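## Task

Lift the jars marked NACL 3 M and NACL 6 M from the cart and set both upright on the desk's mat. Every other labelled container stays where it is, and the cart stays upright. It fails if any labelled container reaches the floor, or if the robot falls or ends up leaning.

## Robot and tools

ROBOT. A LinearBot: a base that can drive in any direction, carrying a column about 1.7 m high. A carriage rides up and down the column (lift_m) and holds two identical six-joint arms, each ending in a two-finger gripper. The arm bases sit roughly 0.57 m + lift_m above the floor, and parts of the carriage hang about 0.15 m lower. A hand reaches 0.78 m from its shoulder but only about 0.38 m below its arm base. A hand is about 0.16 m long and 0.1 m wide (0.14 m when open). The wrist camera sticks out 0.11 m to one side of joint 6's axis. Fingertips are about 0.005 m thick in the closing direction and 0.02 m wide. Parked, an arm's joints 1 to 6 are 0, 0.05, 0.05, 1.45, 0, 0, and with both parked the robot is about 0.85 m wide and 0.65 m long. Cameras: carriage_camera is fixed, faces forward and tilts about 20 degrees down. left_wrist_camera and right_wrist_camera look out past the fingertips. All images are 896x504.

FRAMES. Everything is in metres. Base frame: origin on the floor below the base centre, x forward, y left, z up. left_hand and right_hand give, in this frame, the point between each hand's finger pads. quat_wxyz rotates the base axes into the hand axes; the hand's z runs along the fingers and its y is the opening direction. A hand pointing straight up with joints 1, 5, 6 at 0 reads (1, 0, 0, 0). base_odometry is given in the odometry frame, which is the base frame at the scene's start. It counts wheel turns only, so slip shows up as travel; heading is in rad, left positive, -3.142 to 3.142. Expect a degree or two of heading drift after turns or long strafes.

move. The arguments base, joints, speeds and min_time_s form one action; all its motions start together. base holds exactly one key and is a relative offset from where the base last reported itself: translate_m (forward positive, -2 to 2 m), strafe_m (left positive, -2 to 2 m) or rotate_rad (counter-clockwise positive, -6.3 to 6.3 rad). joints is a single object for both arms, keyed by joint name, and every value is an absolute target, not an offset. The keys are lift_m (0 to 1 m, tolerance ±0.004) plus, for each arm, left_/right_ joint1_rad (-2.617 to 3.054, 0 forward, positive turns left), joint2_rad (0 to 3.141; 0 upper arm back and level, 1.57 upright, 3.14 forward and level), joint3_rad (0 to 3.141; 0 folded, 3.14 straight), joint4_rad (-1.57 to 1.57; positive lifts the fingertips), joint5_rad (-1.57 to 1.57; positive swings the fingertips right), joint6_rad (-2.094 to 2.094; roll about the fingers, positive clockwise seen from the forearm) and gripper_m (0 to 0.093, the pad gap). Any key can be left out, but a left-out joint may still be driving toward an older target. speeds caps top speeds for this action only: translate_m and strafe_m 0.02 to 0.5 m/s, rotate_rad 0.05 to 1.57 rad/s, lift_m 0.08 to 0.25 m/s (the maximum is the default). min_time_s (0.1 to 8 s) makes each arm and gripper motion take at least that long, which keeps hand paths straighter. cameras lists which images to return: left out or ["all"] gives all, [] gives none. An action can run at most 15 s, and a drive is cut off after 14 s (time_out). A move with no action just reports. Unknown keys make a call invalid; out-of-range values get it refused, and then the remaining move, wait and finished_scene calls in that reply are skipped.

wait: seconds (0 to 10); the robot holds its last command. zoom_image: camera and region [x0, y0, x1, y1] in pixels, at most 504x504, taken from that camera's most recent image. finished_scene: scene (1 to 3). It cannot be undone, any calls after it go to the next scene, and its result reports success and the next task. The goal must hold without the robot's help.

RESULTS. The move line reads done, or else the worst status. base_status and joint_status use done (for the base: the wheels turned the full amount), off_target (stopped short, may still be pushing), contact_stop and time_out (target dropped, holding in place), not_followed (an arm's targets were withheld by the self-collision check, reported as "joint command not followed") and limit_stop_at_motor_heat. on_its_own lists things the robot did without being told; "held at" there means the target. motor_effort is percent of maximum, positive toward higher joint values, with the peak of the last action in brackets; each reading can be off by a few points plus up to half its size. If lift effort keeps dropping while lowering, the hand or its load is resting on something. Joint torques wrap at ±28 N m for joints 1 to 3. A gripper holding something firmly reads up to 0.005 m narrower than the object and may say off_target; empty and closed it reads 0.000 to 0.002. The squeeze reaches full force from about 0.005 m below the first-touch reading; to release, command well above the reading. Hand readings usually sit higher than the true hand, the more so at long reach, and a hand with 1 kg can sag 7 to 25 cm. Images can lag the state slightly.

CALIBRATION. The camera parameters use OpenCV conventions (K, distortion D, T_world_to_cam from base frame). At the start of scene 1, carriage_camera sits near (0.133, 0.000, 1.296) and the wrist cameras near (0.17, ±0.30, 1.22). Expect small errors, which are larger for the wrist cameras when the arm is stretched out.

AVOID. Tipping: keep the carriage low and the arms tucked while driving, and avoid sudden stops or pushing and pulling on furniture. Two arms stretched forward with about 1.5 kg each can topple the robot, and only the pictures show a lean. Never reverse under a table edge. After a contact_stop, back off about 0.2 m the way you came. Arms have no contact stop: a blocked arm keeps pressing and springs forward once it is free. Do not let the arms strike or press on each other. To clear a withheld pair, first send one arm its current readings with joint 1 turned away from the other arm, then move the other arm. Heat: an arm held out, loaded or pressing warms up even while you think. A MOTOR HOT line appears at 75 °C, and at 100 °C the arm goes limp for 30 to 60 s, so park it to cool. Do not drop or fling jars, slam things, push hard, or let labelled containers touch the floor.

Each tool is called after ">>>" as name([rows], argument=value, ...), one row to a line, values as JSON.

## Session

>>> move()

Scene clock: 0.00 s.
Joint torques (N m): no reading
base_odometry: x=+0.000 y=+0.000 heading=+0.000
base_status: not commanded
joint_positions: lift_m=+0.300 left_joint1_rad=+0.000 left_joint2_rad=+0.055 left_joint3_rad=+0.051 left_joint4_rad=+1.475 left_joint5_rad=+0.031 left_joint6_rad=+0.040 left_gripper_m=+0.09396 right_joint1_rad=-0.016 right_joint2_rad=+0.048 right_joint3_rad=+0.039 right_joint4_rad=+1.495 right_joint5_rad=-0.022 right_joint6_rad=+0.050 right_gripper_m=+0.09396
joint_status: not commanded
motor_effort: lift_m=+40 drive_wheels=+3
left_hand: x=+0.2485 y=+0.2991 z=+1.3127 quat_wxyz=(+0.998, +0.016, +0.049, +0.019) (m; base frame)
right_hand: x=+0.2454 y=-0.3010 z=+1.3100 quat_wxyz=(+0.999, -0.010, +0.043, +0.018) (m; base frame)
pictures: carriage_camera, left_wrist_camera, right_wrist_camera
camera_calibration:
carriage_camera: T_world_to_cam=[[-0.0301167, -0.999264, -0.0237735, 0.0346], [-0.352417, 0.0328724, -0.935266, 1.25938], [0.935359, -0.0197889, -0.353147, 0.333327], [0, 0, 0, 1]] pos_world=[0.133088, -0.000228057, 1.29639]
left_wrist_camera: T_world_to_cam=[[0.0482251, -0.997376, -0.0539998, 0.359111], [0.736143, 0.0720305, -0.672983, 0.682935], [0.675106, -0.0072969, 0.737685, -1.01191], [0, 0, 0, 1]] pos_world=[0.163094, 0.301592, 1.22547]
right_wrist_camera: T_world_to_cam=[[0.100535, -0.994933, 0.00106651, -0.321408], [0.776301, 0.0777723, -0.625547, 0.659224], [0.622294, 0.0637172, 0.780186, -1.03248], [0, 0, 0, 1]] pos_world=[0.163064, -0.305262, 1.21825]

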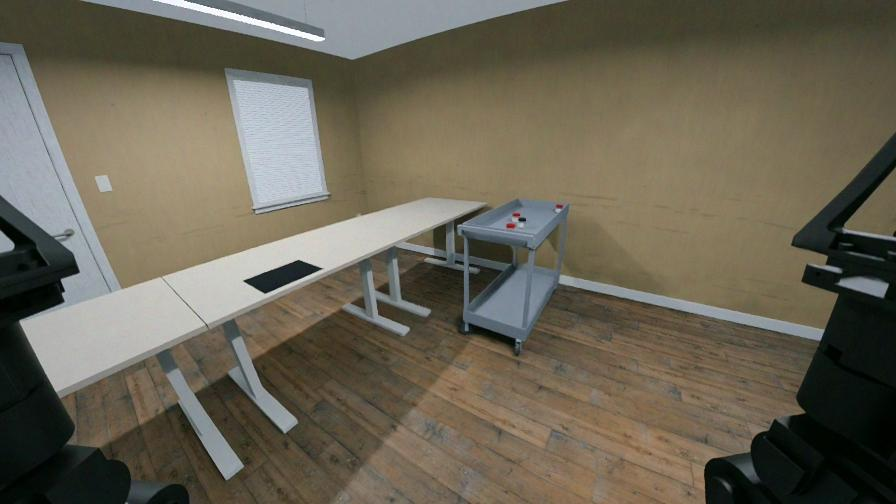

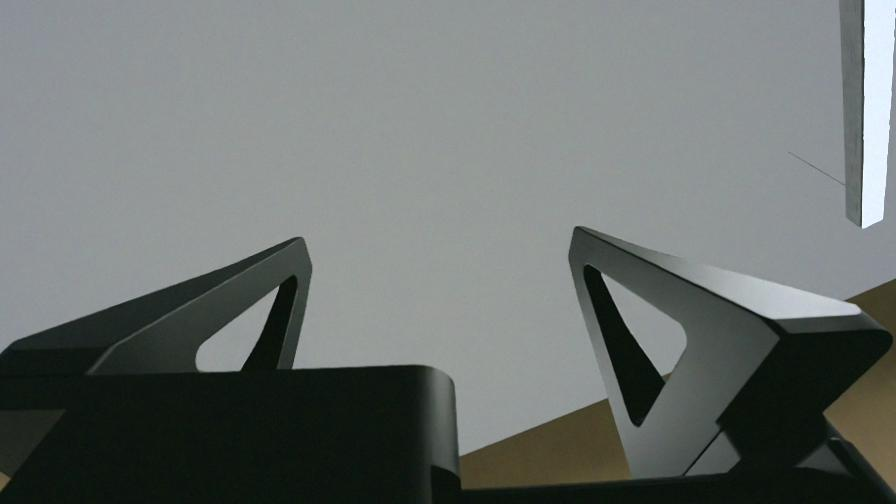

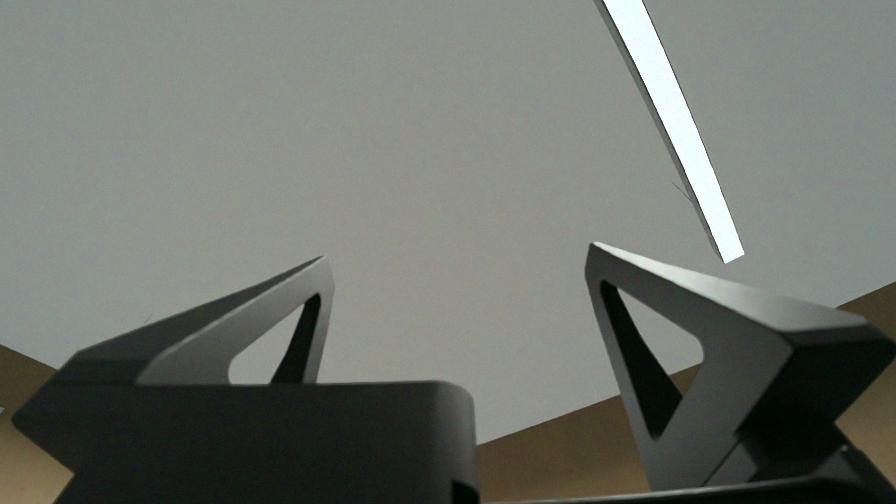

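>>> zoom_image(camera="carriage_camera", region=[440, 180, 600, 270])

Scaled by 3.150.

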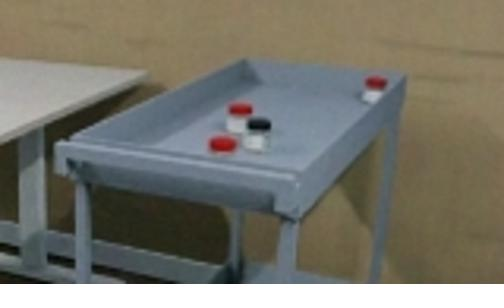

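>>> move(base={"rotate_rad":-0.63}, speeds={"rotate_rad":0.7}, cameras=[])

>>> move(base={"translate_m":0.75}, joints={"lift_m":0.4}, speeds={"translate_m":0.4}, cameras=["carriage_camera"])

>>> zoom_image(camera="carriage_camera", region=[250, 220, 450, 340])

Scene clock: 4.47 s.
Joint torques (N m): left_arm=[-0.43 4.56 5.29 -0.37 -0.02 -0.04] | right_arm=[0.31 3.41 6.08 -0.31 0.09 0.06]
move: done
base_odometry: x=+0.000 y=+0.000 heading=-0.630
base_status: done
joint_positions: lift_m=+0.300 left_joint1_rad=+0.000 left_joint2_rad=+0.055 left_joint3_rad=+0.051 left_joint4_rad=+1.475 left_joint5_rad=+0.031 left_joint6_rad=+0.040 left_gripper_m=+0.09396 right_joint1_rad=-0.016 right_joint2_rad=+0.048 right_joint3_rad=+0.039 right_joint4_rad=+1.495 right_joint5_rad=-0.022 right_joint6_rad=+0.050 right_gripper_m=+0.09396
joint_status: not commanded
motor_effort: lift_m=+40(41) drive_wheels=+8(20)
left_hand: x=+0.2485 y=+0.2991 z=+1.3127 quat_wxyz=(+0.998, +0.016, +0.049, +0.019) (m; base frame)
right_hand: x=+0.2454 y=-0.3010 z=+1.3100 quat_wxyz=(+0.999, -0.010, +0.043, +0.018) (m; base frame)
pictures: none
No camera images: "cameras" was empty.

Scene clock: 8.23 s.
Joint torques (N m): left_arm=[-0.42 4.51 5.37 -0.39 -0.01 -0.04] | right_arm=[0.18 3.4 6.12 -0.35 0.09 0.06]
move: done
base_odometry: x=+0.606 y=-0.442 heading=-0.631
base_status: done
joint_positions: lift_m=+0.400 left_joint1_rad=+0.000 left_joint2_rad=+0.055 left_joint3_rad=+0.051 left_joint4_rad=+1.476 left_joint5_rad=+0.031 left_joint6_rad=+0.040 left_gripper_m=+0.09396 right_joint1_rad=-0.016 right_joint2_rad=+0.048 right_joint3_rad=+0.039 right_joint4_rad=+1.495 right_joint5_rad=-0.022 right_joint6_rad=+0.050 right_gripper_m=+0.09396
joint_status: all done
motor_effort: lift_m=+42(52) drive_wheels=-5(25)
left_hand: x=+0.2483 y=+0.2991 z=+1.4125 quat_wxyz=(+0.998, +0.016, +0.049, +0.019) (m; base frame)
right_hand: x=+0.2454 y=-0.3010 z=+1.4098 quat_wxyz=(+0.999, -0.010, +0.043, +0.018) (m; base frame)
pictures: carriage_camera
camera_calibration:
carriage_camera: T_world_to_cam=[[-0.0301167, -0.999264, -0.0237735, 0.0369726], [-0.352417, 0.0328724, -0.935266, 1.35272], [0.935359, -0.0197889, -0.353147, 0.36857], [0, 0, 0, 1]] pos_world=[0.133088, -0.000228057, 1.39619]

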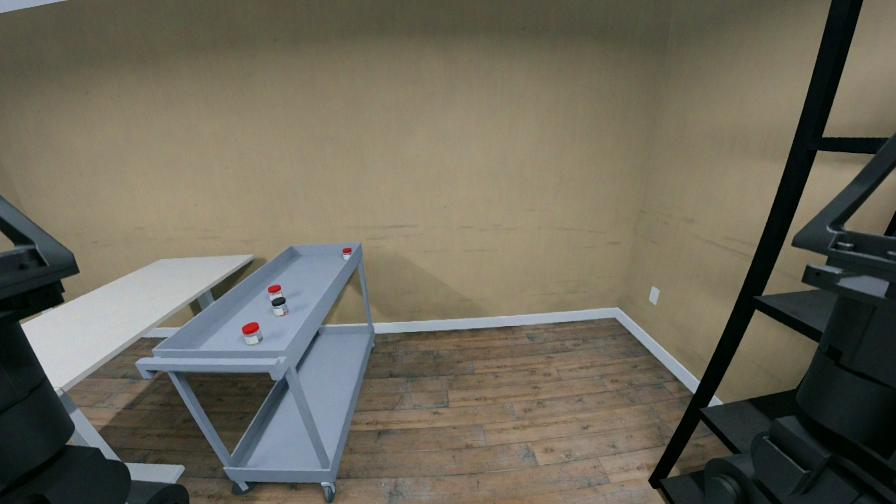

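Scaled by 2.520.

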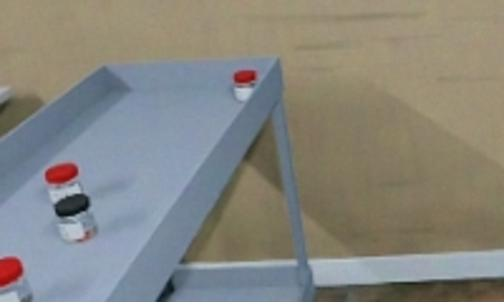

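>>> move(base={"strafe_m":-0.13}, speeds={"strafe_m":0.3}, cameras=[])

>>> move(base={"translate_m":0.2}, joints={"lift_m":0.33,"left_joint1_rad":0.6,"left_joint2_rad":1.6,"left_joint3_rad":1.25,"left_joint4_rad":0,"left_joint5_rad":0.1}, min_time_s=2, cameras=["left_wrist_camera","carriage_camera"])

Scene clock: 12.00 s.
Joint torques (N m): left_arm=[-0.62 4.57 5.29 -0.37 -0.02 -0.04] | right_arm=[0.36 3.4 6.09 -0.32 0.09 0.07]
move: done
base_odometry: x=+0.529 y=-0.548 heading=-0.630
base_status: done
joint_positions: lift_m=+0.400 left_joint1_rad=+0.001 left_joint2_rad=+0.055 left_joint3_rad=+0.051 left_joint4_rad=+1.475 left_joint5_rad=+0.031 left_joint6_rad=+0.040 left_gripper_m=+0.09396 right_joint1_rad=-0.016 right_joint2_rad=+0.048 right_joint3_rad=+0.039 right_joint4_rad=+1.495 right_joint5_rad=-0.022 right_joint6_rad=+0.050 right_gripper_m=+0.09396
joint_status: not commanded
motor_effort: lift_m=+43(43) drive_wheels=+0(18)
left_hand: x=+0.2485 y=+0.2991 z=+1.4125 quat_wxyz=(+0.998, +0.016, +0.049, +0.020) (m; base frame)
right_hand: x=+0.2453 y=-0.3010 z=+1.4098 quat_wxyz=(+0.999, -0.010, +0.043, +0.018) (m; base frame)
pictures: none
No camera images: "cameras" was empty.

Scene clock: 14.40 s.
Joint torques (N m): left_arm=[-0.1 -8.8 10.1 1.88 0.16 -0.04] | right_arm=[0.17 3.41 6.08 -0.31 0.08 0.06]
move: done
base_odometry: x=+0.691 y=-0.666 heading=-0.631
base_status: done
joint_positions: lift_m=+0.330 left_joint1_rad=+0.596 left_joint2_rad=+1.594 left_joint3_rad=+1.212 left_joint4_rad=+0.006 left_joint5_rad=+0.089 left_joint6_rad=+0.040 left_gripper_m=+0.09396 right_joint1_rad=-0.016 right_joint2_rad=+0.048 right_joint3_rad=+0.039 right_joint4_rad=+1.493 right_joint5_rad=-0.022 right_joint6_rad=+0.050 right_gripper_m=+0.09396
joint_status: all done
motor_effort: lift_m=+36(37) drive_wheels=-3(18)
left_hand: x=+0.6480 y=+0.5747 z=+1.1626 quat_wxyz=(+0.545, -0.203, +0.801, +0.141) (m; base frame)
right_hand: x=+0.2455 y=-0.3010 z=+1.3403 quat_wxyz=(+0.999, -0.010, +0.043, +0.018) (m; base frame)
pictures: carriage_camera, left_wrist_camera
camera_calibration:
carriage_camera: T_world_to_cam=[[-0.0301167, -0.999264, -0.0237735, 0.0353198], [-0.352417, 0.0328724, -0.935266, 1.2877], [0.935359, -0.0197889, -0.353147, 0.34402], [0, 0, 0, 1]] pos_world=[0.133088, -0.000228057, 1.32667]
left_wrist_camera: T_world_to_cam=[[0.459511, -0.888114, -0.0101809, 0.226418], [-0.758227, -0.386286, -0.525238, 1.32793], [0.462539, 0.249072, -0.850894, 0.668399], [0, 0, 0, 1]] pos_world=[0.593669, 0.547565, 1.26852]

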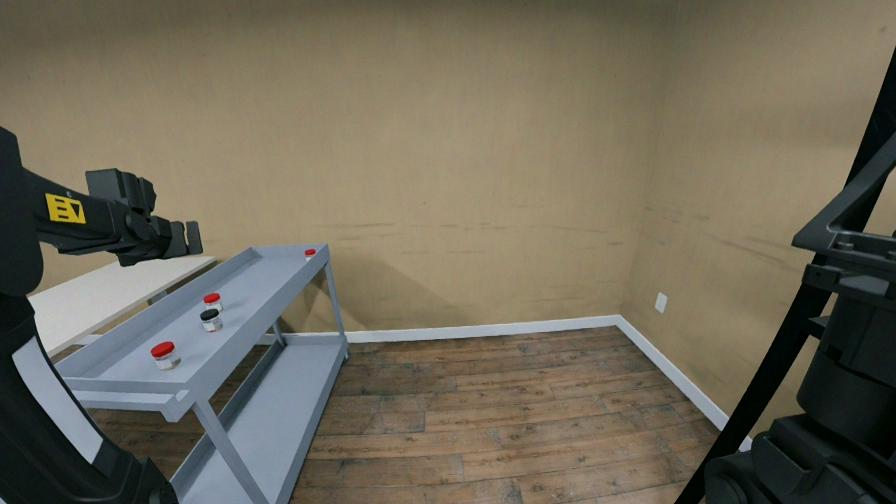

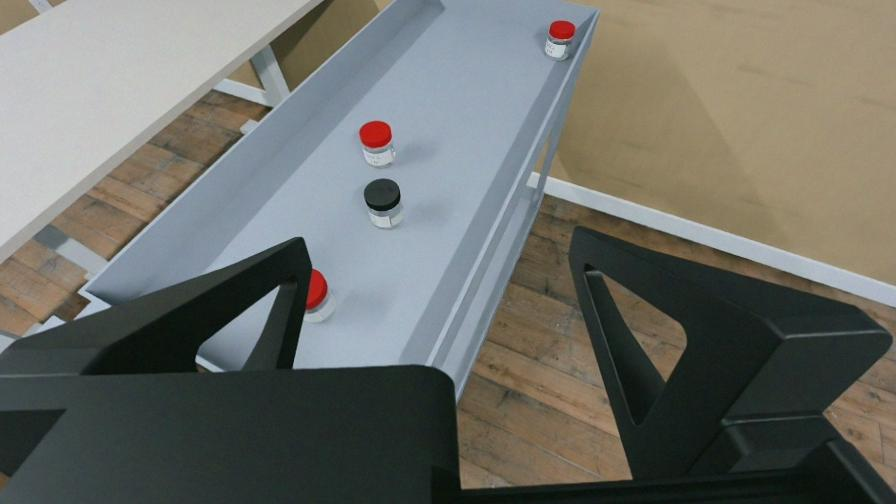

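>>> zoom_image(camera="left_wrist_camera", region=[355, 110, 415, 170])

>>> zoom_image(camera="left_wrist_camera", region=[355, 170, 415, 230])

>>> zoom_image(camera="left_wrist_camera", region=[530, 10, 590, 70])

>>> zoom_image(camera="carriage_camera", region=[140, 330, 190, 380])

Scaled by 8.400.

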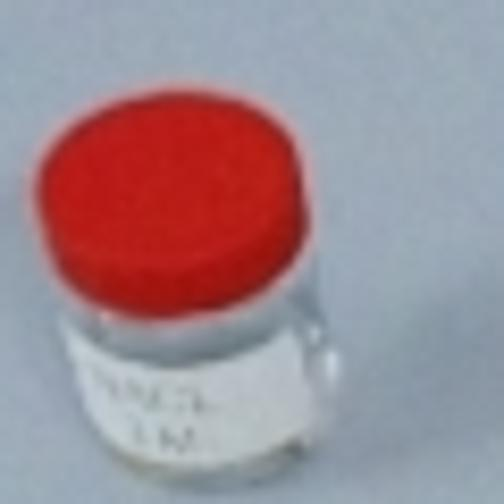

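Scaled by 8.400.

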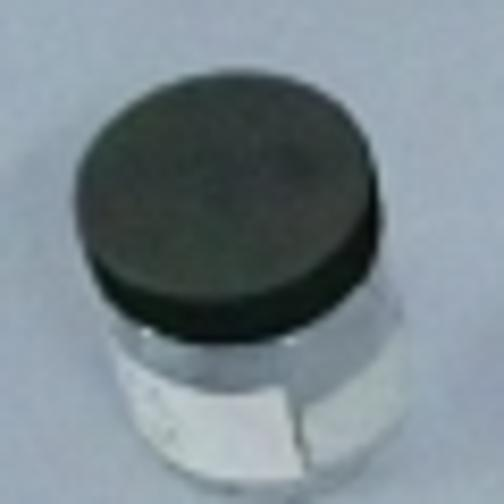

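Scaled by 8.400.

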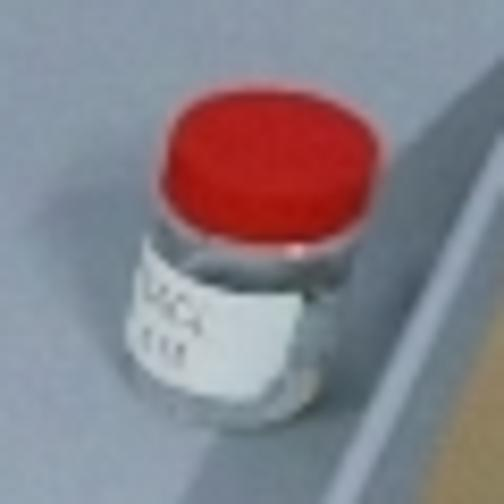

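Scaled by 10.080.

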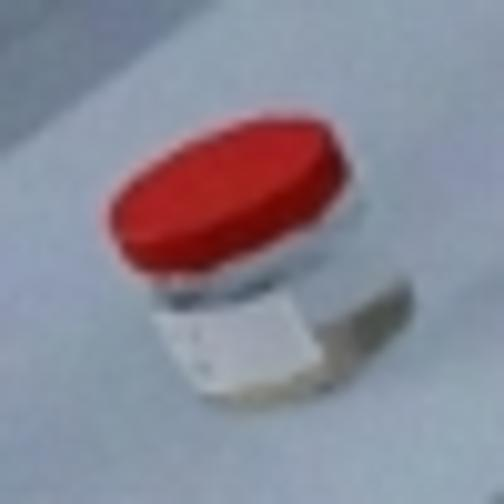

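>>> move(joints={"lift_m":0.3,"left_joint1_rad":1.3,"left_joint2_rad":1.9,"left_joint3_rad":1.5,"left_joint4_rad":0.1,"left_joint5_rad":1.1}, min_time_s=1.5, cameras=["left_wrist_camera"])

Scene clock: 18.10 s.
Joint torques (N m): left_arm=[-0.24 -11.02 9.66 1.78 0.32 -0.02] | right_arm=[0.14 3.38 6.06 -0.29 0.08 0.06]
move: done
base_odometry: x=+0.691 y=-0.666 heading=-0.631
base_status: not commanded
joint_positions: lift_m=+0.300 left_joint1_rad=+1.298 left_joint2_rad=+1.891 left_joint3_rad=+1.464 left_joint4_rad=+0.080 left_joint5_rad=+1.087 left_joint6_rad=+0.040 left_gripper_m=+0.09396 right_joint1_rad=-0.016 right_joint2_rad=+0.048 right_joint3_rad=+0.039 right_joint4_rad=+1.493 right_joint5_rad=-0.022 right_joint6_rad=+0.050 right_gripper_m=+0.09396
joint_status: all done
motor_effort: lift_m=+36(37) drive_wheels=-2(3)
left_hand: x=+0.5027 y=+0.7406 z=+1.1464 quat_wxyz=(+0.648, -0.172, +0.741, -0.027) (m; base frame)
right_hand: x=+0.2455 y=-0.3010 z=+1.3104 quat_wxyz=(+0.999, -0.010, +0.043, +0.018) (m; base frame)
pictures: left_wrist_camera
camera_calibration:
left_wrist_camera: T_world_to_cam=[[0.200675, -0.946374, 0.253191, 0.311689], [-0.666056, -0.321326, -0.673141, 1.3484], [0.7184, -0.0335571, -0.69482, 0.582279], [0, 0, 0, 1]] pos_world=[0.417253, 0.74779, 1.23333]

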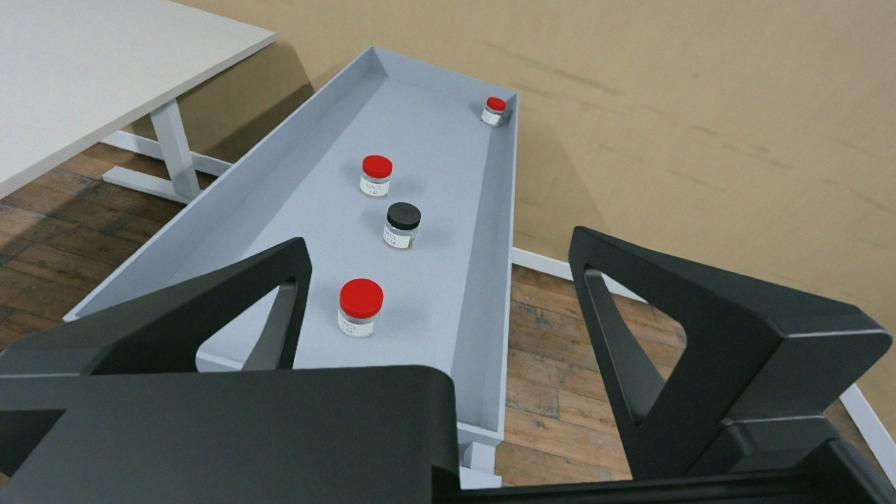

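>>> zoom_image(camera="left_wrist_camera", region=[330, 280, 390, 340])

>>> zoom_image(camera="left_wrist_camera", region=[378, 204, 426, 252])

>>> zoom_image(camera="left_wrist_camera", region=[354, 156, 398, 200])

>>> zoom_image(camera="left_wrist_camera", region=[476, 94, 512, 130])

Scaled by 8.400.

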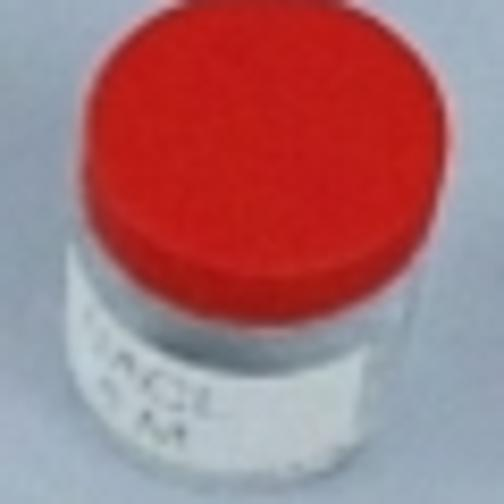

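Scaled by 10.500.

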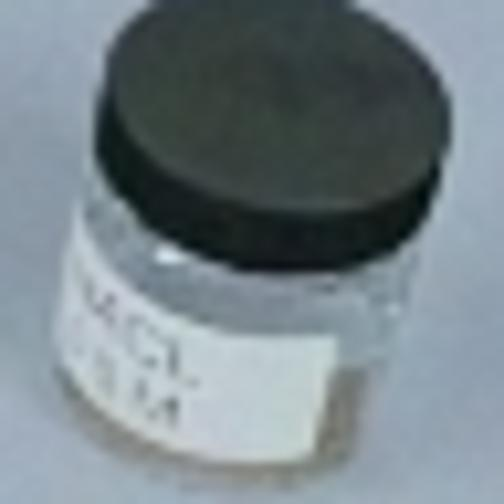

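Scaled by 11.455.

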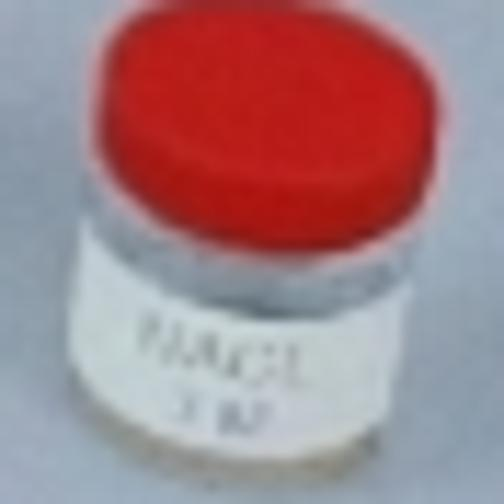

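Scaled by 14.000.

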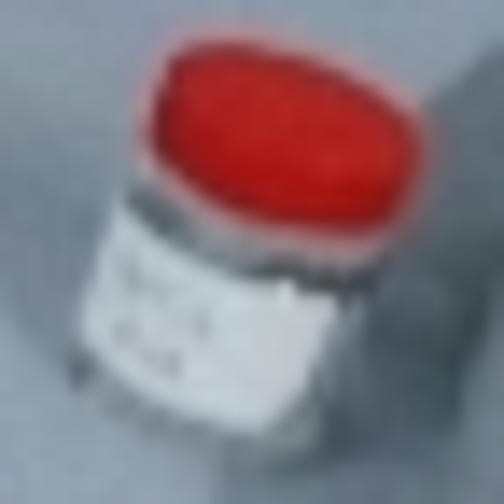

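>>> move(joints={"lift_m":0.2}, cameras=["left_wrist_camera"])

>>> zoom_image(camera="left_wrist_camera", region=[300, 120, 440, 260])

>>> move(base={"translate_m":0.2}, speeds={"translate_m":0.2}, cameras=["left_wrist_camera"])

Scene clock: 20.70 s.
Joint torques (N m): left_arm=[0.03 -12.51 8.75 1.71 0.25 -0.02] | right_arm=[0.16 3.38 6.05 -0.32 0.09 0.07]
move: done
base_odometry: x=+0.691 y=-0.666 heading=-0.631
base_status: not commanded
joint_positions: lift_m=+0.200 left_joint1_rad=+1.298 left_joint2_rad=+1.904 left_joint3_rad=+1.477 left_joint4_rad=+0.090 left_joint5_rad=+1.092 left_joint6_rad=+0.040 left_gripper_m=+0.09396 right_joint1_rad=-0.016 right_joint2_rad=+0.048 right_joint3_rad=+0.039 right_joint4_rad=+1.493 right_joint5_rad=-0.022 right_joint6_rad=+0.050 right_gripper_m=+0.09396
joint_status: all done
motor_effort: lift_m=+35(37) drive_wheels=-1(6)
left_hand: x=+0.5039 y=+0.7435 z=+1.0467 quat_wxyz=(+0.650, -0.168, +0.740, -0.026) (m; base frame)
right_hand: x=+0.2455 y=-0.3010 z=+1.2104 quat_wxyz=(+0.999, -0.010, +0.043, +0.018) (m; base frame)
pictures: left_wrist_camera
camera_calibration:
left_wrist_camera: T_world_to_cam=[[0.195602, -0.949326, 0.24601, 0.351721], [-0.664755, -0.312778, -0.678432, 1.28156], [0.720999, -0.0308338, -0.692249, 0.506226], [0, 0, 0, 1]] pos_world=[0.418138, 0.75035, 1.13336]

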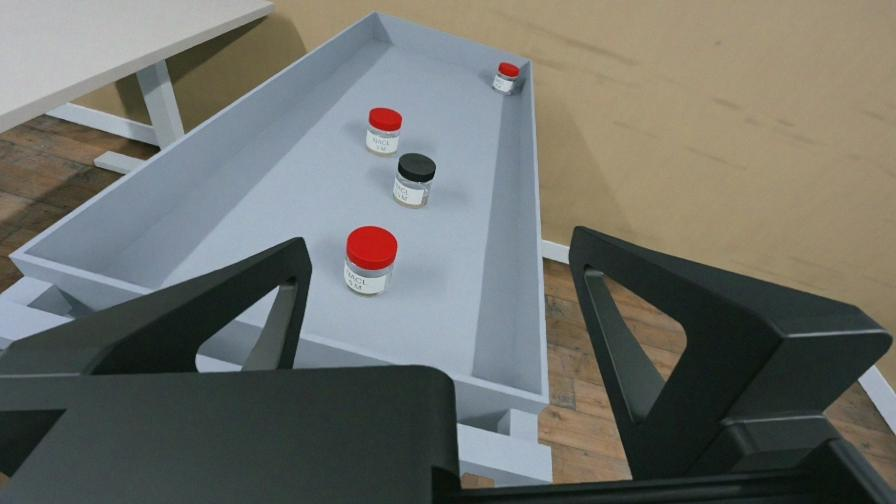

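Scaled by 3.600.

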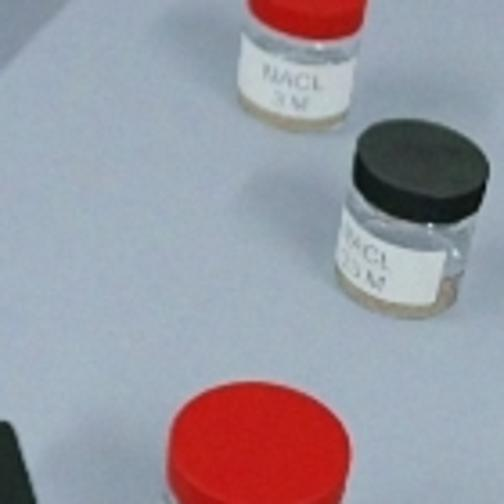

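Scene clock: 22.87 s.
Joint torques (N m): left_arm=[-0.36 -12.41 8.55 1.68 0.25 -0.02] | right_arm=[0.16 3.36 5.94 -0.24 0.09 0.06]
move: done
base_odometry: x=+0.852 y=-0.784 heading=-0.631
base_status: done
joint_positions: lift_m=+0.200 left_joint1_rad=+1.298 left_joint2_rad=+1.904 left_joint3_rad=+1.477 left_joint4_rad=+0.091 left_joint5_rad=+1.092 left_joint6_rad=+0.040 left_gripper_m=+0.09396 right_joint1_rad=-0.016 right_joint2_rad=+0.048 right_joint3_rad=+0.039 right_joint4_rad=+1.494 right_joint5_rad=-0.022 right_joint6_rad=+0.050 right_gripper_m=+0.09396
joint_status: not commanded
motor_effort: lift_m=+36(36) drive_wheels=+6(19)
left_hand: x=+0.5037 y=+0.7437 z=+1.0468 quat_wxyz=(+0.651, -0.167, +0.740, -0.025) (m; base frame)
right_hand: x=+0.2454 y=-0.3010 z=+1.2104 quat_wxyz=(+0.999, -0.010, +0.043, +0.018) (m; base frame)
pictures: left_wrist_camera
camera_calibration:
left_wrist_camera: T_world_to_cam=[[0.195914, -0.949431, 0.245353, 0.352472], [-0.664497, -0.312533, -0.678798, 1.28165], [0.721153, -0.0300501, -0.692123, 0.505628], [0, 0, 0, 1]] pos_world=[0.41796, 0.750399, 1.13346]

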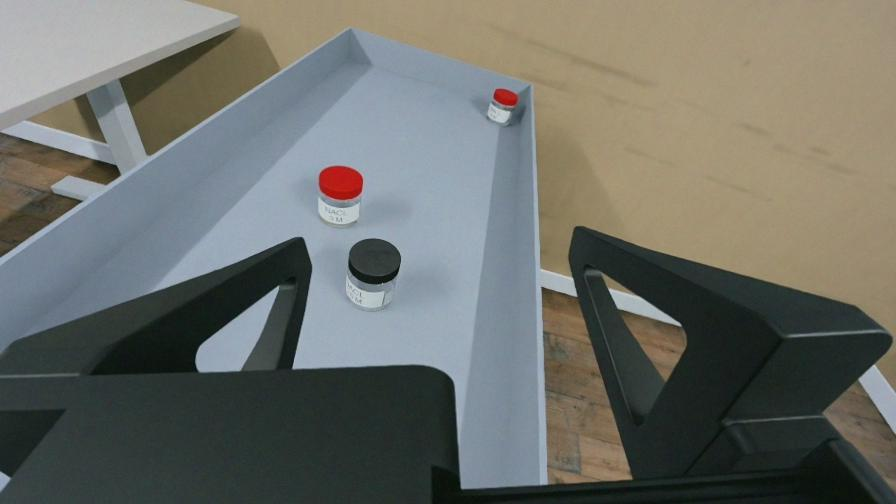

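>>> zoom_image(camera="left_wrist_camera", region=[315, 160, 375, 230])

>>> zoom_image(camera="left_wrist_camera", region=[484, 86, 524, 130])

>>> zoom_image(camera="left_wrist_camera", region=[338, 240, 408, 316])

Scaled by 7.200.

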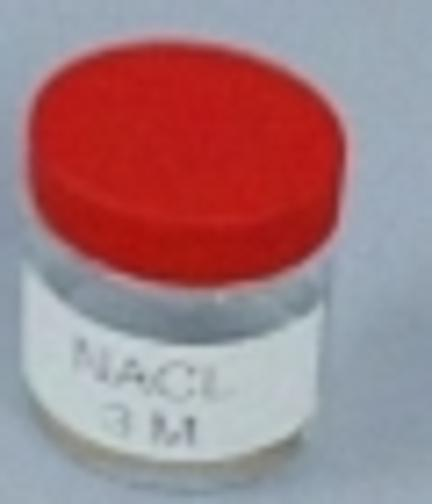

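Scaled by 11.455.

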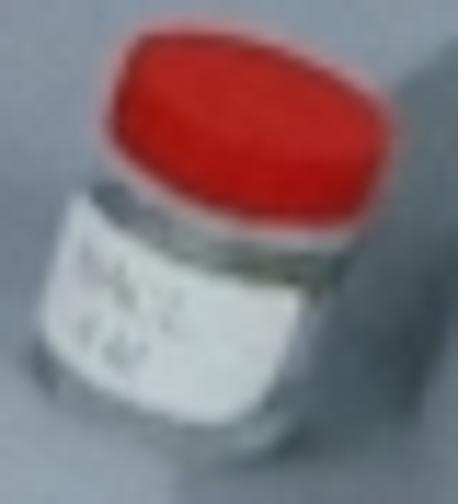

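Scaled by 6.632.

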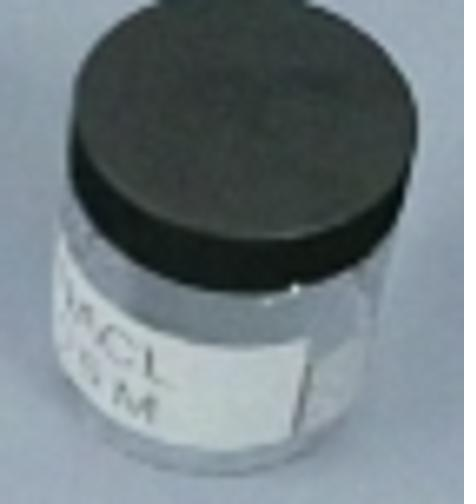

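>>> move(base={"translate_m":0.38}, speeds={"translate_m":0.3}, cameras=["left_wrist_camera"])

Scene clock: 26.70 s.
Joint torques (N m): left_arm=[-0.08 -12.27 8.57 1.66 0.24 -0.02] | right_arm=[0.13 3.41 6.16 -0.32 0.09 0.07]
move: done
base_odometry: x=+1.159 y=-1.008 heading=-0.632
base_status: done
joint_positions: lift_m=+0.200 left_joint1_rad=+1.297 left_joint2_rad=+1.904 left_joint3_rad=+1.477 left_joint4_rad=+0.091 left_joint5_rad=+1.092 left_joint6_rad=+0.040 left_gripper_m=+0.09396 right_joint1_rad=-0.016 right_joint2_rad=+0.048 right_joint3_rad=+0.039 right_joint4_rad=+1.494 right_joint5_rad=-0.022 right_joint6_rad=+0.050 right_gripper_m=+0.09396
joint_status: not commanded
motor_effort: lift_m=+36(36) drive_wheels=-2(21)
left_hand: x=+0.5042 y=+0.7433 z=+1.0468 quat_wxyz=(+0.651, -0.167, +0.740, -0.026) (m; base frame)
right_hand: x=+0.2453 y=-0.3010 z=+1.2104 quat_wxyz=(+0.999, -0.010, +0.043, +0.018) (m; base frame)
pictures: left_wrist_camera
camera_calibration:
left_wrist_camera: T_world_to_cam=[[0.194827, -0.949655, 0.245353, 0.352782], [-0.664854, -0.311772, -0.678798, 1.28149], [0.721118, -0.0308754, -0.692123, 0.505887], [0, 0, 0, 1]] pos_world=[0.41847, 0.750175, 1.13346]

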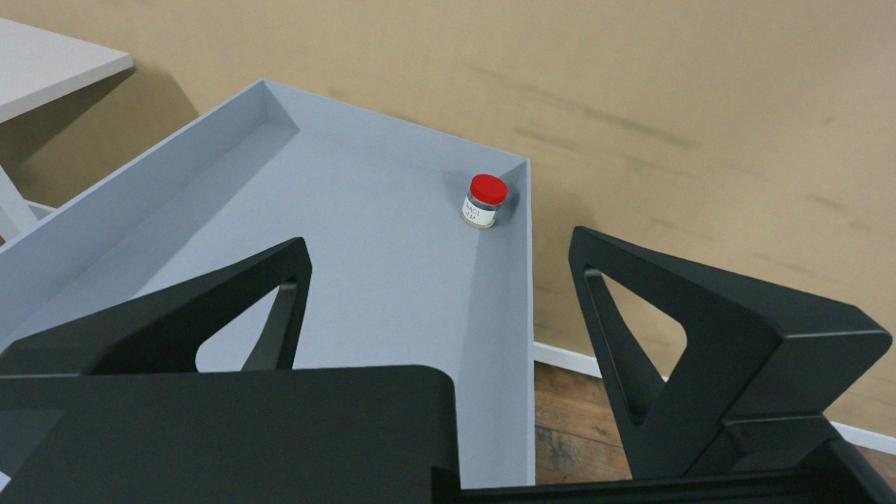

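>>> zoom_image(camera="left_wrist_camera", region=[455, 170, 515, 235])

Scaled by 7.754.

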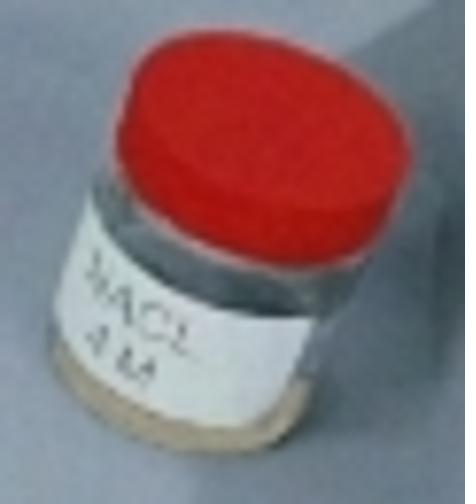

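>>> move(base={"translate_m":-0.55}, joints={"left_joint1_rad":1.6,"left_joint5_rad":1.4}, speeds={"translate_m":0.35}, cameras=["left_wrist_camera"])

Scene clock: 33.00 s.
Joint torques (N m): left_arm=[-0.53 -12.29 8.44 1.47 0.28 -0.02] | right_arm=[0.27 3.44 6.08 -0.3 0.09 0.06]
move: done
base_odometry: x=+0.715 y=-0.684 heading=-0.632
base_status: done
joint_positions: lift_m=+0.200 left_joint1_rad=+1.600 left_joint2_rad=+1.904 left_joint3_rad=+1.477 left_joint4_rad=+0.091 left_joint5_rad=+1.390 left_joint6_rad=+0.040 left_gripper_m=+0.09396 right_joint1_rad=-0.016 right_joint2_rad=+0.048 right_joint3_rad=+0.039 right_joint4_rad=+1.492 right_joint5_rad=-0.022 right_joint6_rad=+0.050 right_gripper_m=+0.09396
joint_status: all done
motor_effort: lift_m=+36(36) drive_wheels=+2(23)
left_hand: x=+0.3782 y=+0.7623 z=+1.0628 quat_wxyz=(+0.685, -0.177, +0.706, -0.031) (m; base frame)
right_hand: x=+0.2458 y=-0.3010 z=+1.2104 quat_wxyz=(+0.999, -0.010, +0.044, +0.018) (m; base frame)
pictures: left_wrist_camera
camera_calibration:
left_wrist_camera: T_world_to_cam=[[0.189369, -0.942577, 0.275116, 0.356442], [-0.588922, -0.333225, -0.736296, 1.26323], [0.785691, -0.0225904, -0.618207, 0.499161], [0, 0, 0, 1]] pos_world=[0.284257, 0.768189, 1.14063]

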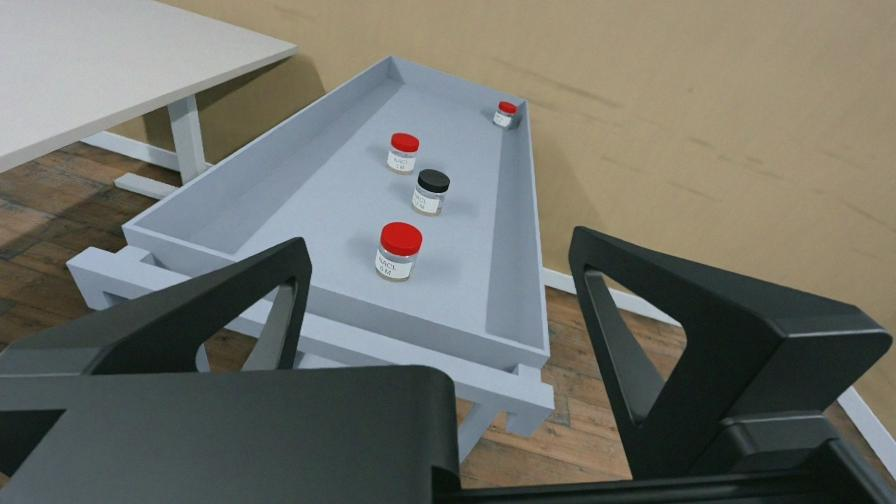

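>>> zoom_image(camera="left_wrist_camera", region=[370, 220, 425, 285])

>>> zoom_image(camera="left_wrist_camera", region=[406, 168, 454, 218])

Scaled by 7.754.

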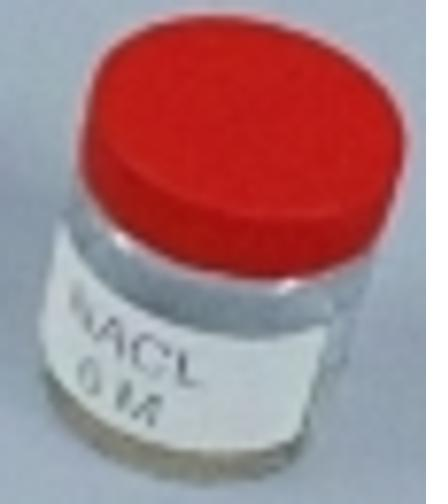

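Scaled by 10.080.

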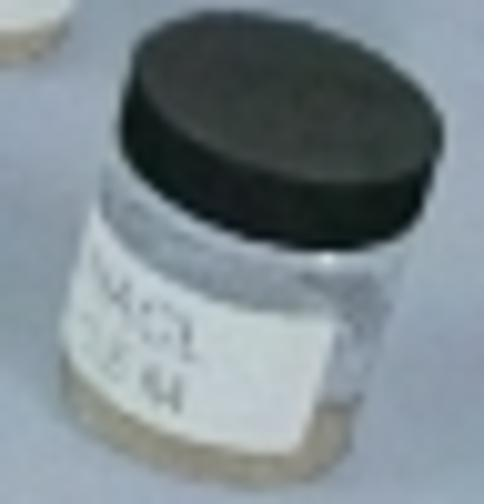

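>>> move(joints={"lift_m":0.45,"left_joint1_rad":0,"left_joint2_rad":0.05,"left_joint3_rad":0.05,"left_joint4_rad":1.45,"left_joint5_rad":0}, min_time_s=2, cameras=[])

>>> move(base={"translate_m":0.12}, speeds={"translate_m":0.3}, cameras=[])

>>> move(base={"rotate_rad":1.57}, speeds={"rotate_rad":0.7}, cameras=["carriage_camera"])

Scene clock: 37.17 s.
Joint torques (N m): left_arm=[-0.98 3.6 4.05 -0.25 -0.1 -0.04] | right_arm=[0.18 3.4 6.06 -0.29 0.09 0.06]
move: done
base_odometry: x=+0.715 y=-0.684 heading=-0.632
base_status: not commanded
joint_positions: lift_m=+0.450 left_joint1_rad=+0.006 left_joint2_rad=+0.057 left_joint3_rad=+0.061 left_joint4_rad=+1.437 left_joint5_rad=+0.013 left_joint6_rad=+0.040 left_gripper_m=+0.09397 right_joint1_rad=-0.016 right_joint2_rad=+0.048 right_joint3_rad=+0.039 right_joint4_rad=+1.492 right_joint5_rad=-0.022 right_joint6_rad=+0.050 right_gripper_m=+0.09396
joint_status: all done
motor_effort: lift_m=+42(51) drive_wheels=+3(4)
left_hand: x=+0.2554 y=+0.3024 z=+1.4641 quat_wxyz=(+0.998, +0.007, +0.065, +0.022) (m; base frame)
right_hand: x=+0.2458 y=-0.3010 z=+1.4598 quat_wxyz=(+0.999, -0.010, +0.044, +0.018) (m; base frame)
pictures: none
No camera images: "cameras" was empty.

Scene clock: 38.87 s.
Joint torques (N m): left_arm=[-0.98 3.6 4.08 -0.28 -0.1 -0.04] | right_arm=[0.21 3.4 6.06 -0.27 0.09 0.06]
move: done
base_odometry: x=+0.811 y=-0.754 heading=-0.632
base_status: done
joint_positions: lift_m=+0.450 left_joint1_rad=+0.006 left_joint2_rad=+0.057 left_joint3_rad=+0.061 left_joint4_rad=+1.444 left_joint5_rad=+0.010 left_joint6_rad=+0.040 left_gripper_m=+0.09397 right_joint1_rad=-0.016 right_joint2_rad=+0.048 right_joint3_rad=+0.039 right_joint4_rad=+1.492 right_joint5_rad=-0.022 right_joint6_rad=+0.050 right_gripper_m=+0.09396
joint_status: not commanded
motor_effort: lift_m=+42(43) drive_wheels=+0(10)
left_hand: x=+0.2536 y=+0.3029 z=+1.4644 quat_wxyz=(+0.998, +0.006, +0.061, +0.022) (m; base frame)
right_hand: x=+0.2459 y=-0.3010 z=+1.4598 quat_wxyz=(+0.999, -0.010, +0.044, +0.018) (m; base frame)
pictures: none
No camera images: "cameras" was empty.

Scene clock: 42.27 s.
Joint torques (N m): left_arm=[-0.98 3.63 4.05 -0.26 -0.1 -0.04] | right_arm=[0.24 3.4 6.06 -0.28 0.09 0.06]
move: done
base_odometry: x=+0.811 y=-0.754 heading=+0.938
base_status: done
joint_positions: lift_m=+0.450 left_joint1_rad=+0.006 left_joint2_rad=+0.057 left_joint3_rad=+0.061 left_joint4_rad=+1.444 left_joint5_rad=+0.009 left_joint6_rad=+0.040 left_gripper_m=+0.09398 right_joint1_rad=-0.016 right_joint2_rad=+0.048 right_joint3_rad=+0.039 right_joint4_rad=+1.492 right_joint5_rad=-0.022 right_joint6_rad=+0.050 right_gripper_m=+0.09397
joint_status: not commanded
motor_effort: lift_m=+42(43) drive_wheels=+8(19)
left_hand: x=+0.2536 y=+0.3030 z=+1.4644 quat_wxyz=(+0.998, +0.006, +0.061, +0.023) (m; base frame)
right_hand: x=+0.2458 y=-0.3010 z=+1.4598 quat_wxyz=(+0.999, -0.010, +0.044, +0.018) (m; base frame)
pictures: carriage_camera
camera_calibration:
carriage_camera: T_world_to_cam=[[-0.0301167, -0.999264, -0.0237735, 0.0381618], [-0.352417, 0.0328724, -0.935266, 1.3995], [0.935359, -0.0197889, -0.353147, 0.386236], [0, 0, 0, 1]] pos_world=[0.133088, -0.000228057, 1.44621]

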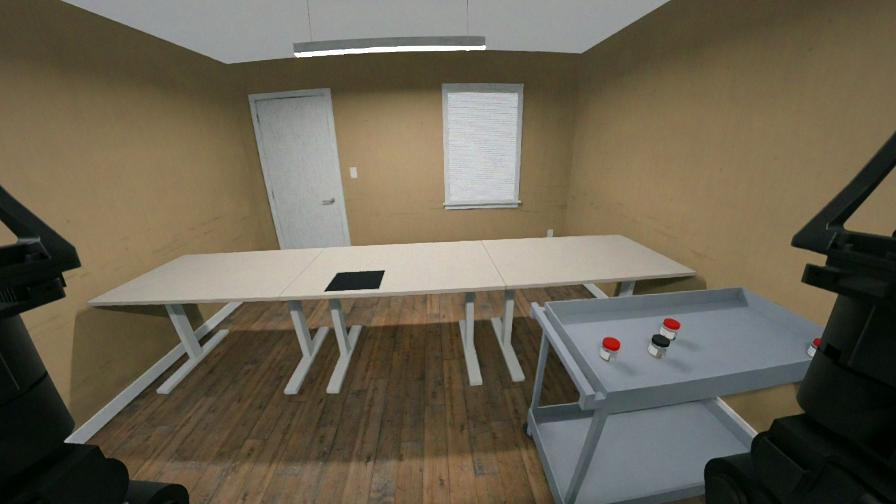

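>>> move(base={"strafe_m":-0.68}, speeds={"strafe_m":0.35}, cameras=["carriage_camera"])

Scene clock: 46.77 s.
Joint torques (N m): left_arm=[-1.02 3.62 4.04 -0.25 -0.08 -0.04] | right_arm=[0.01 3.37 6.11 -0.28 0.1 0.07]
move: done
base_odometry: x=+1.360 y=-1.156 heading=+0.938
base_status: done
joint_positions: lift_m=+0.450 left_joint1_rad=+0.006 left_joint2_rad=+0.057 left_joint3_rad=+0.061 left_joint4_rad=+1.444 left_joint5_rad=+0.008 left_joint6_rad=+0.040 left_gripper_m=+0.09398 right_joint1_rad=-0.016 right_joint2_rad=+0.048 right_joint3_rad=+0.039 right_joint4_rad=+1.492 right_joint5_rad=-0.022 right_joint6_rad=+0.050 right_gripper_m=+0.09397
joint_status: not commanded
motor_effort: lift_m=+42(43) drive_wheels=-4(23)
left_hand: x=+0.2536 y=+0.3032 z=+1.4644 quat_wxyz=(+0.998, +0.005, +0.061, +0.023) (m; base frame)
right_hand: x=+0.2458 y=-0.3010 z=+1.4598 quat_wxyz=(+0.999, -0.010, +0.044, +0.017) (m; base frame)
pictures: carriage_camera
camera_calibration:
carriage_camera: T_world_to_cam=[[-0.0301167, -0.999264, -0.0237735, 0.0381618], [-0.352417, 0.0328724, -0.935266, 1.3995], [0.935359, -0.0197889, -0.353147, 0.386236], [0, 0, 0, 1]] pos_world=[0.133088, -0.000228057, 1.44621]

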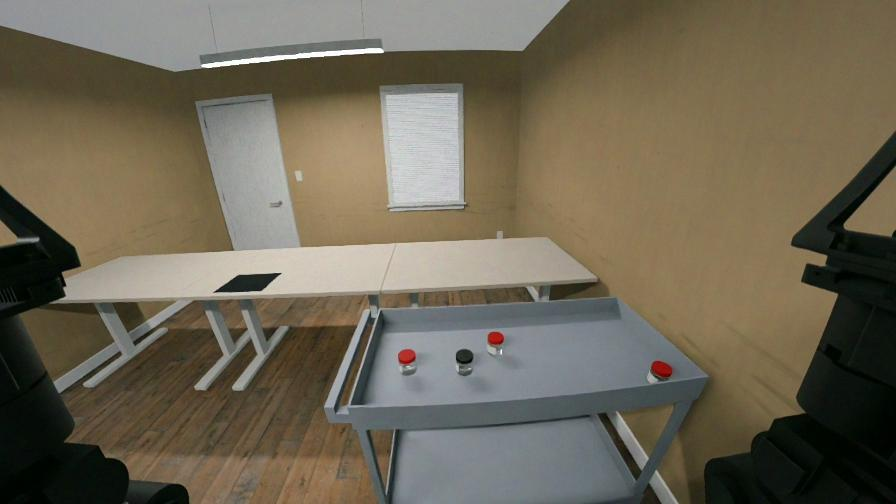

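>>> move(base={"translate_m":0.18}, speeds={"translate_m":0.15}, cameras=[])

>>> move(joints={"lift_m":0.47,"left_joint1_rad":-0.423,"left_joint2_rad":2.527,"left_joint3_rad":1.713,"left_joint4_rad":-0.7485,"left_joint5_rad":0,"left_joint6_rad":0,"left_gripper_m":0.093,"right_joint1_rad":0.285,"right_joint2_rad":2.408,"right_joint3_rad":1.419,"right_joint4_rad":-0.193,"right_joint5_rad":0,"right_joint6_rad":0,"right_gripper_m":0.093}, min_time_s=4)

Scene clock: 50.90 s.
Joint torques (N m): left_arm=[-0.95 3.92 3.95 -0.27 -0.08 -0.04] | right_arm=[0.21 3.41 5.96 -0.3 0.08 0.07]
move: done
base_odometry: x=+1.466 y=-1.011 heading=+0.938
base_status: done
joint_positions: lift_m=+0.450 left_joint1_rad=+0.006 left_joint2_rad=+0.055 left_joint3_rad=+0.061 left_joint4_rad=+1.447 left_joint5_rad=+0.008 left_joint6_rad=+0.040 left_gripper_m=+0.09398 right_joint1_rad=-0.016 right_joint2_rad=+0.048 right_joint3_rad=+0.039 right_joint4_rad=+1.493 right_joint5_rad=-0.022 right_joint6_rad=+0.050 right_gripper_m=+0.09397
joint_status: not commanded
motor_effort: lift_m=+42(43) drive_wheels=+7(16)
left_hand: x=+0.2525 y=+0.3032 z=+1.4645 quat_wxyz=(+0.998, +0.005, +0.059, +0.023) (m; base frame)
right_hand: x=+0.2457 y=-0.3010 z=+1.4598 quat_wxyz=(+0.999, -0.010, +0.044, +0.017) (m; base frame)
pictures: none
No camera images: "cameras" was empty.

Scene clock: 55.20 s.
Joint torques (N m): left_arm=[-0.9 -14.16 7.25 0.18 -0.06 -0.16] | right_arm=[0.81 -10.39 7.24 1.3 0.25 -0.02]
move: done
base_odometry: x=+1.466 y=-1.011 heading=+0.938
base_status: not commanded
joint_positions: lift_m=+0.470 left_joint1_rad=-0.417 left_joint2_rad=+2.518 left_joint3_rad=+1.684 left_joint4_rad=-0.736 left_joint5_rad=+0.008 left_joint6_rad=+0.015 left_gripper_m=+0.09306 right_joint1_rad=+0.279 right_joint2_rad=+2.396 right_joint3_rad=+1.398 right_joint4_rad=-0.182 right_joint5_rad=-0.016 right_joint6_rad=+0.008 right_gripper_m=+0.09314
joint_status: all done
motor_effort: lift_m=+43(51) drive_wheels=+7(7)
left_hand: x=+0.6276 y=+0.1234 z=+0.9315 quat_wxyz=(+0.000, +0.214, +0.977, -0.004) (m; base frame)
right_hand: x=+0.6934 y=-0.1666 z=+0.9427 quat_wxyz=(+0.191, -0.134, +0.972, +0.036) (m; base frame)
pictures: carriage_camera, left_wrist_camera, right_wrist_camera
camera_calibration:
carriage_camera: T_world_to_cam=[[-0.0301167, -0.999264, -0.0237735, 0.0386365], [-0.352417, 0.0328724, -0.935266, 1.41818], [0.935359, -0.0197889, -0.353147, 0.393287], [0, 0, 0, 1]] pos_world=[0.133088, -0.000228057, 1.46618]
left_wrist_camera: T_world_to_cam=[[-0.430668, -0.902144, 0.0257348, 0.359605], [-0.71694, 0.359297, 0.597413, -0.146945], [-0.548199, 0.238836, -0.80152, 1.18325], [0, 0, 0, 1]] pos_world=[0.698175, 0.094609, 1.02693]
right_wrist_camera: T_world_to_cam=[[0.211072, -0.976914, -0.0329795, -0.273907], [-0.956555, -0.213381, 0.198675, 0.447345], [-0.201125, -0.010388, -0.97951, 1.18414], [0, 0, 0, 1]] pos_world=[0.723885, -0.159828, 1.06197]

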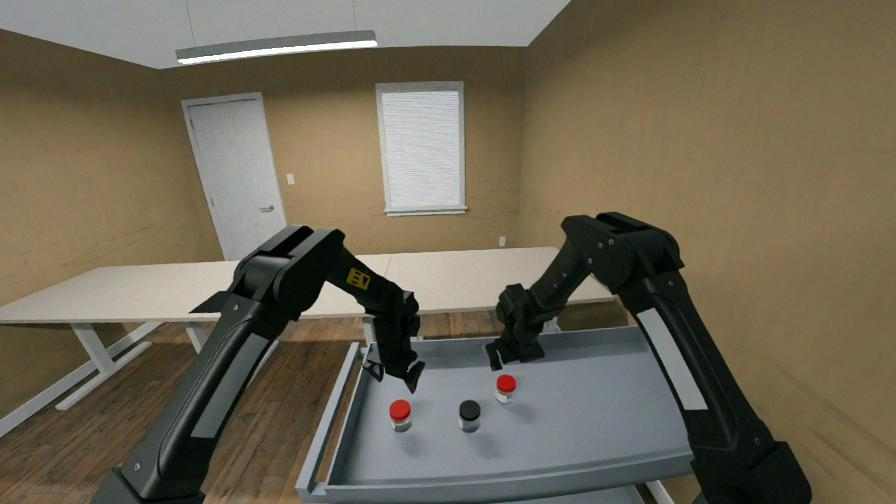

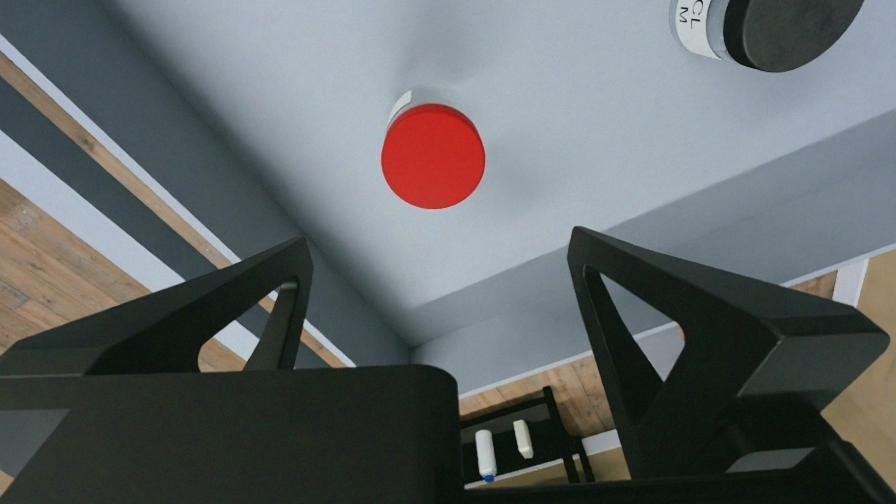

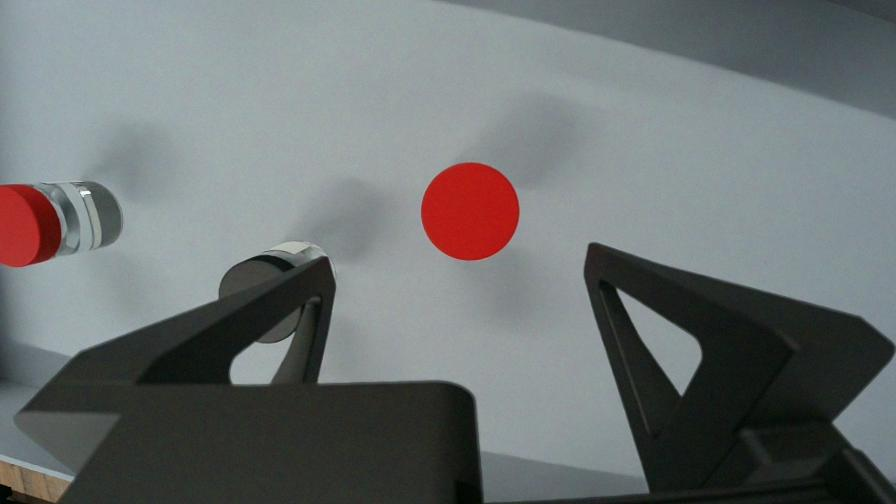

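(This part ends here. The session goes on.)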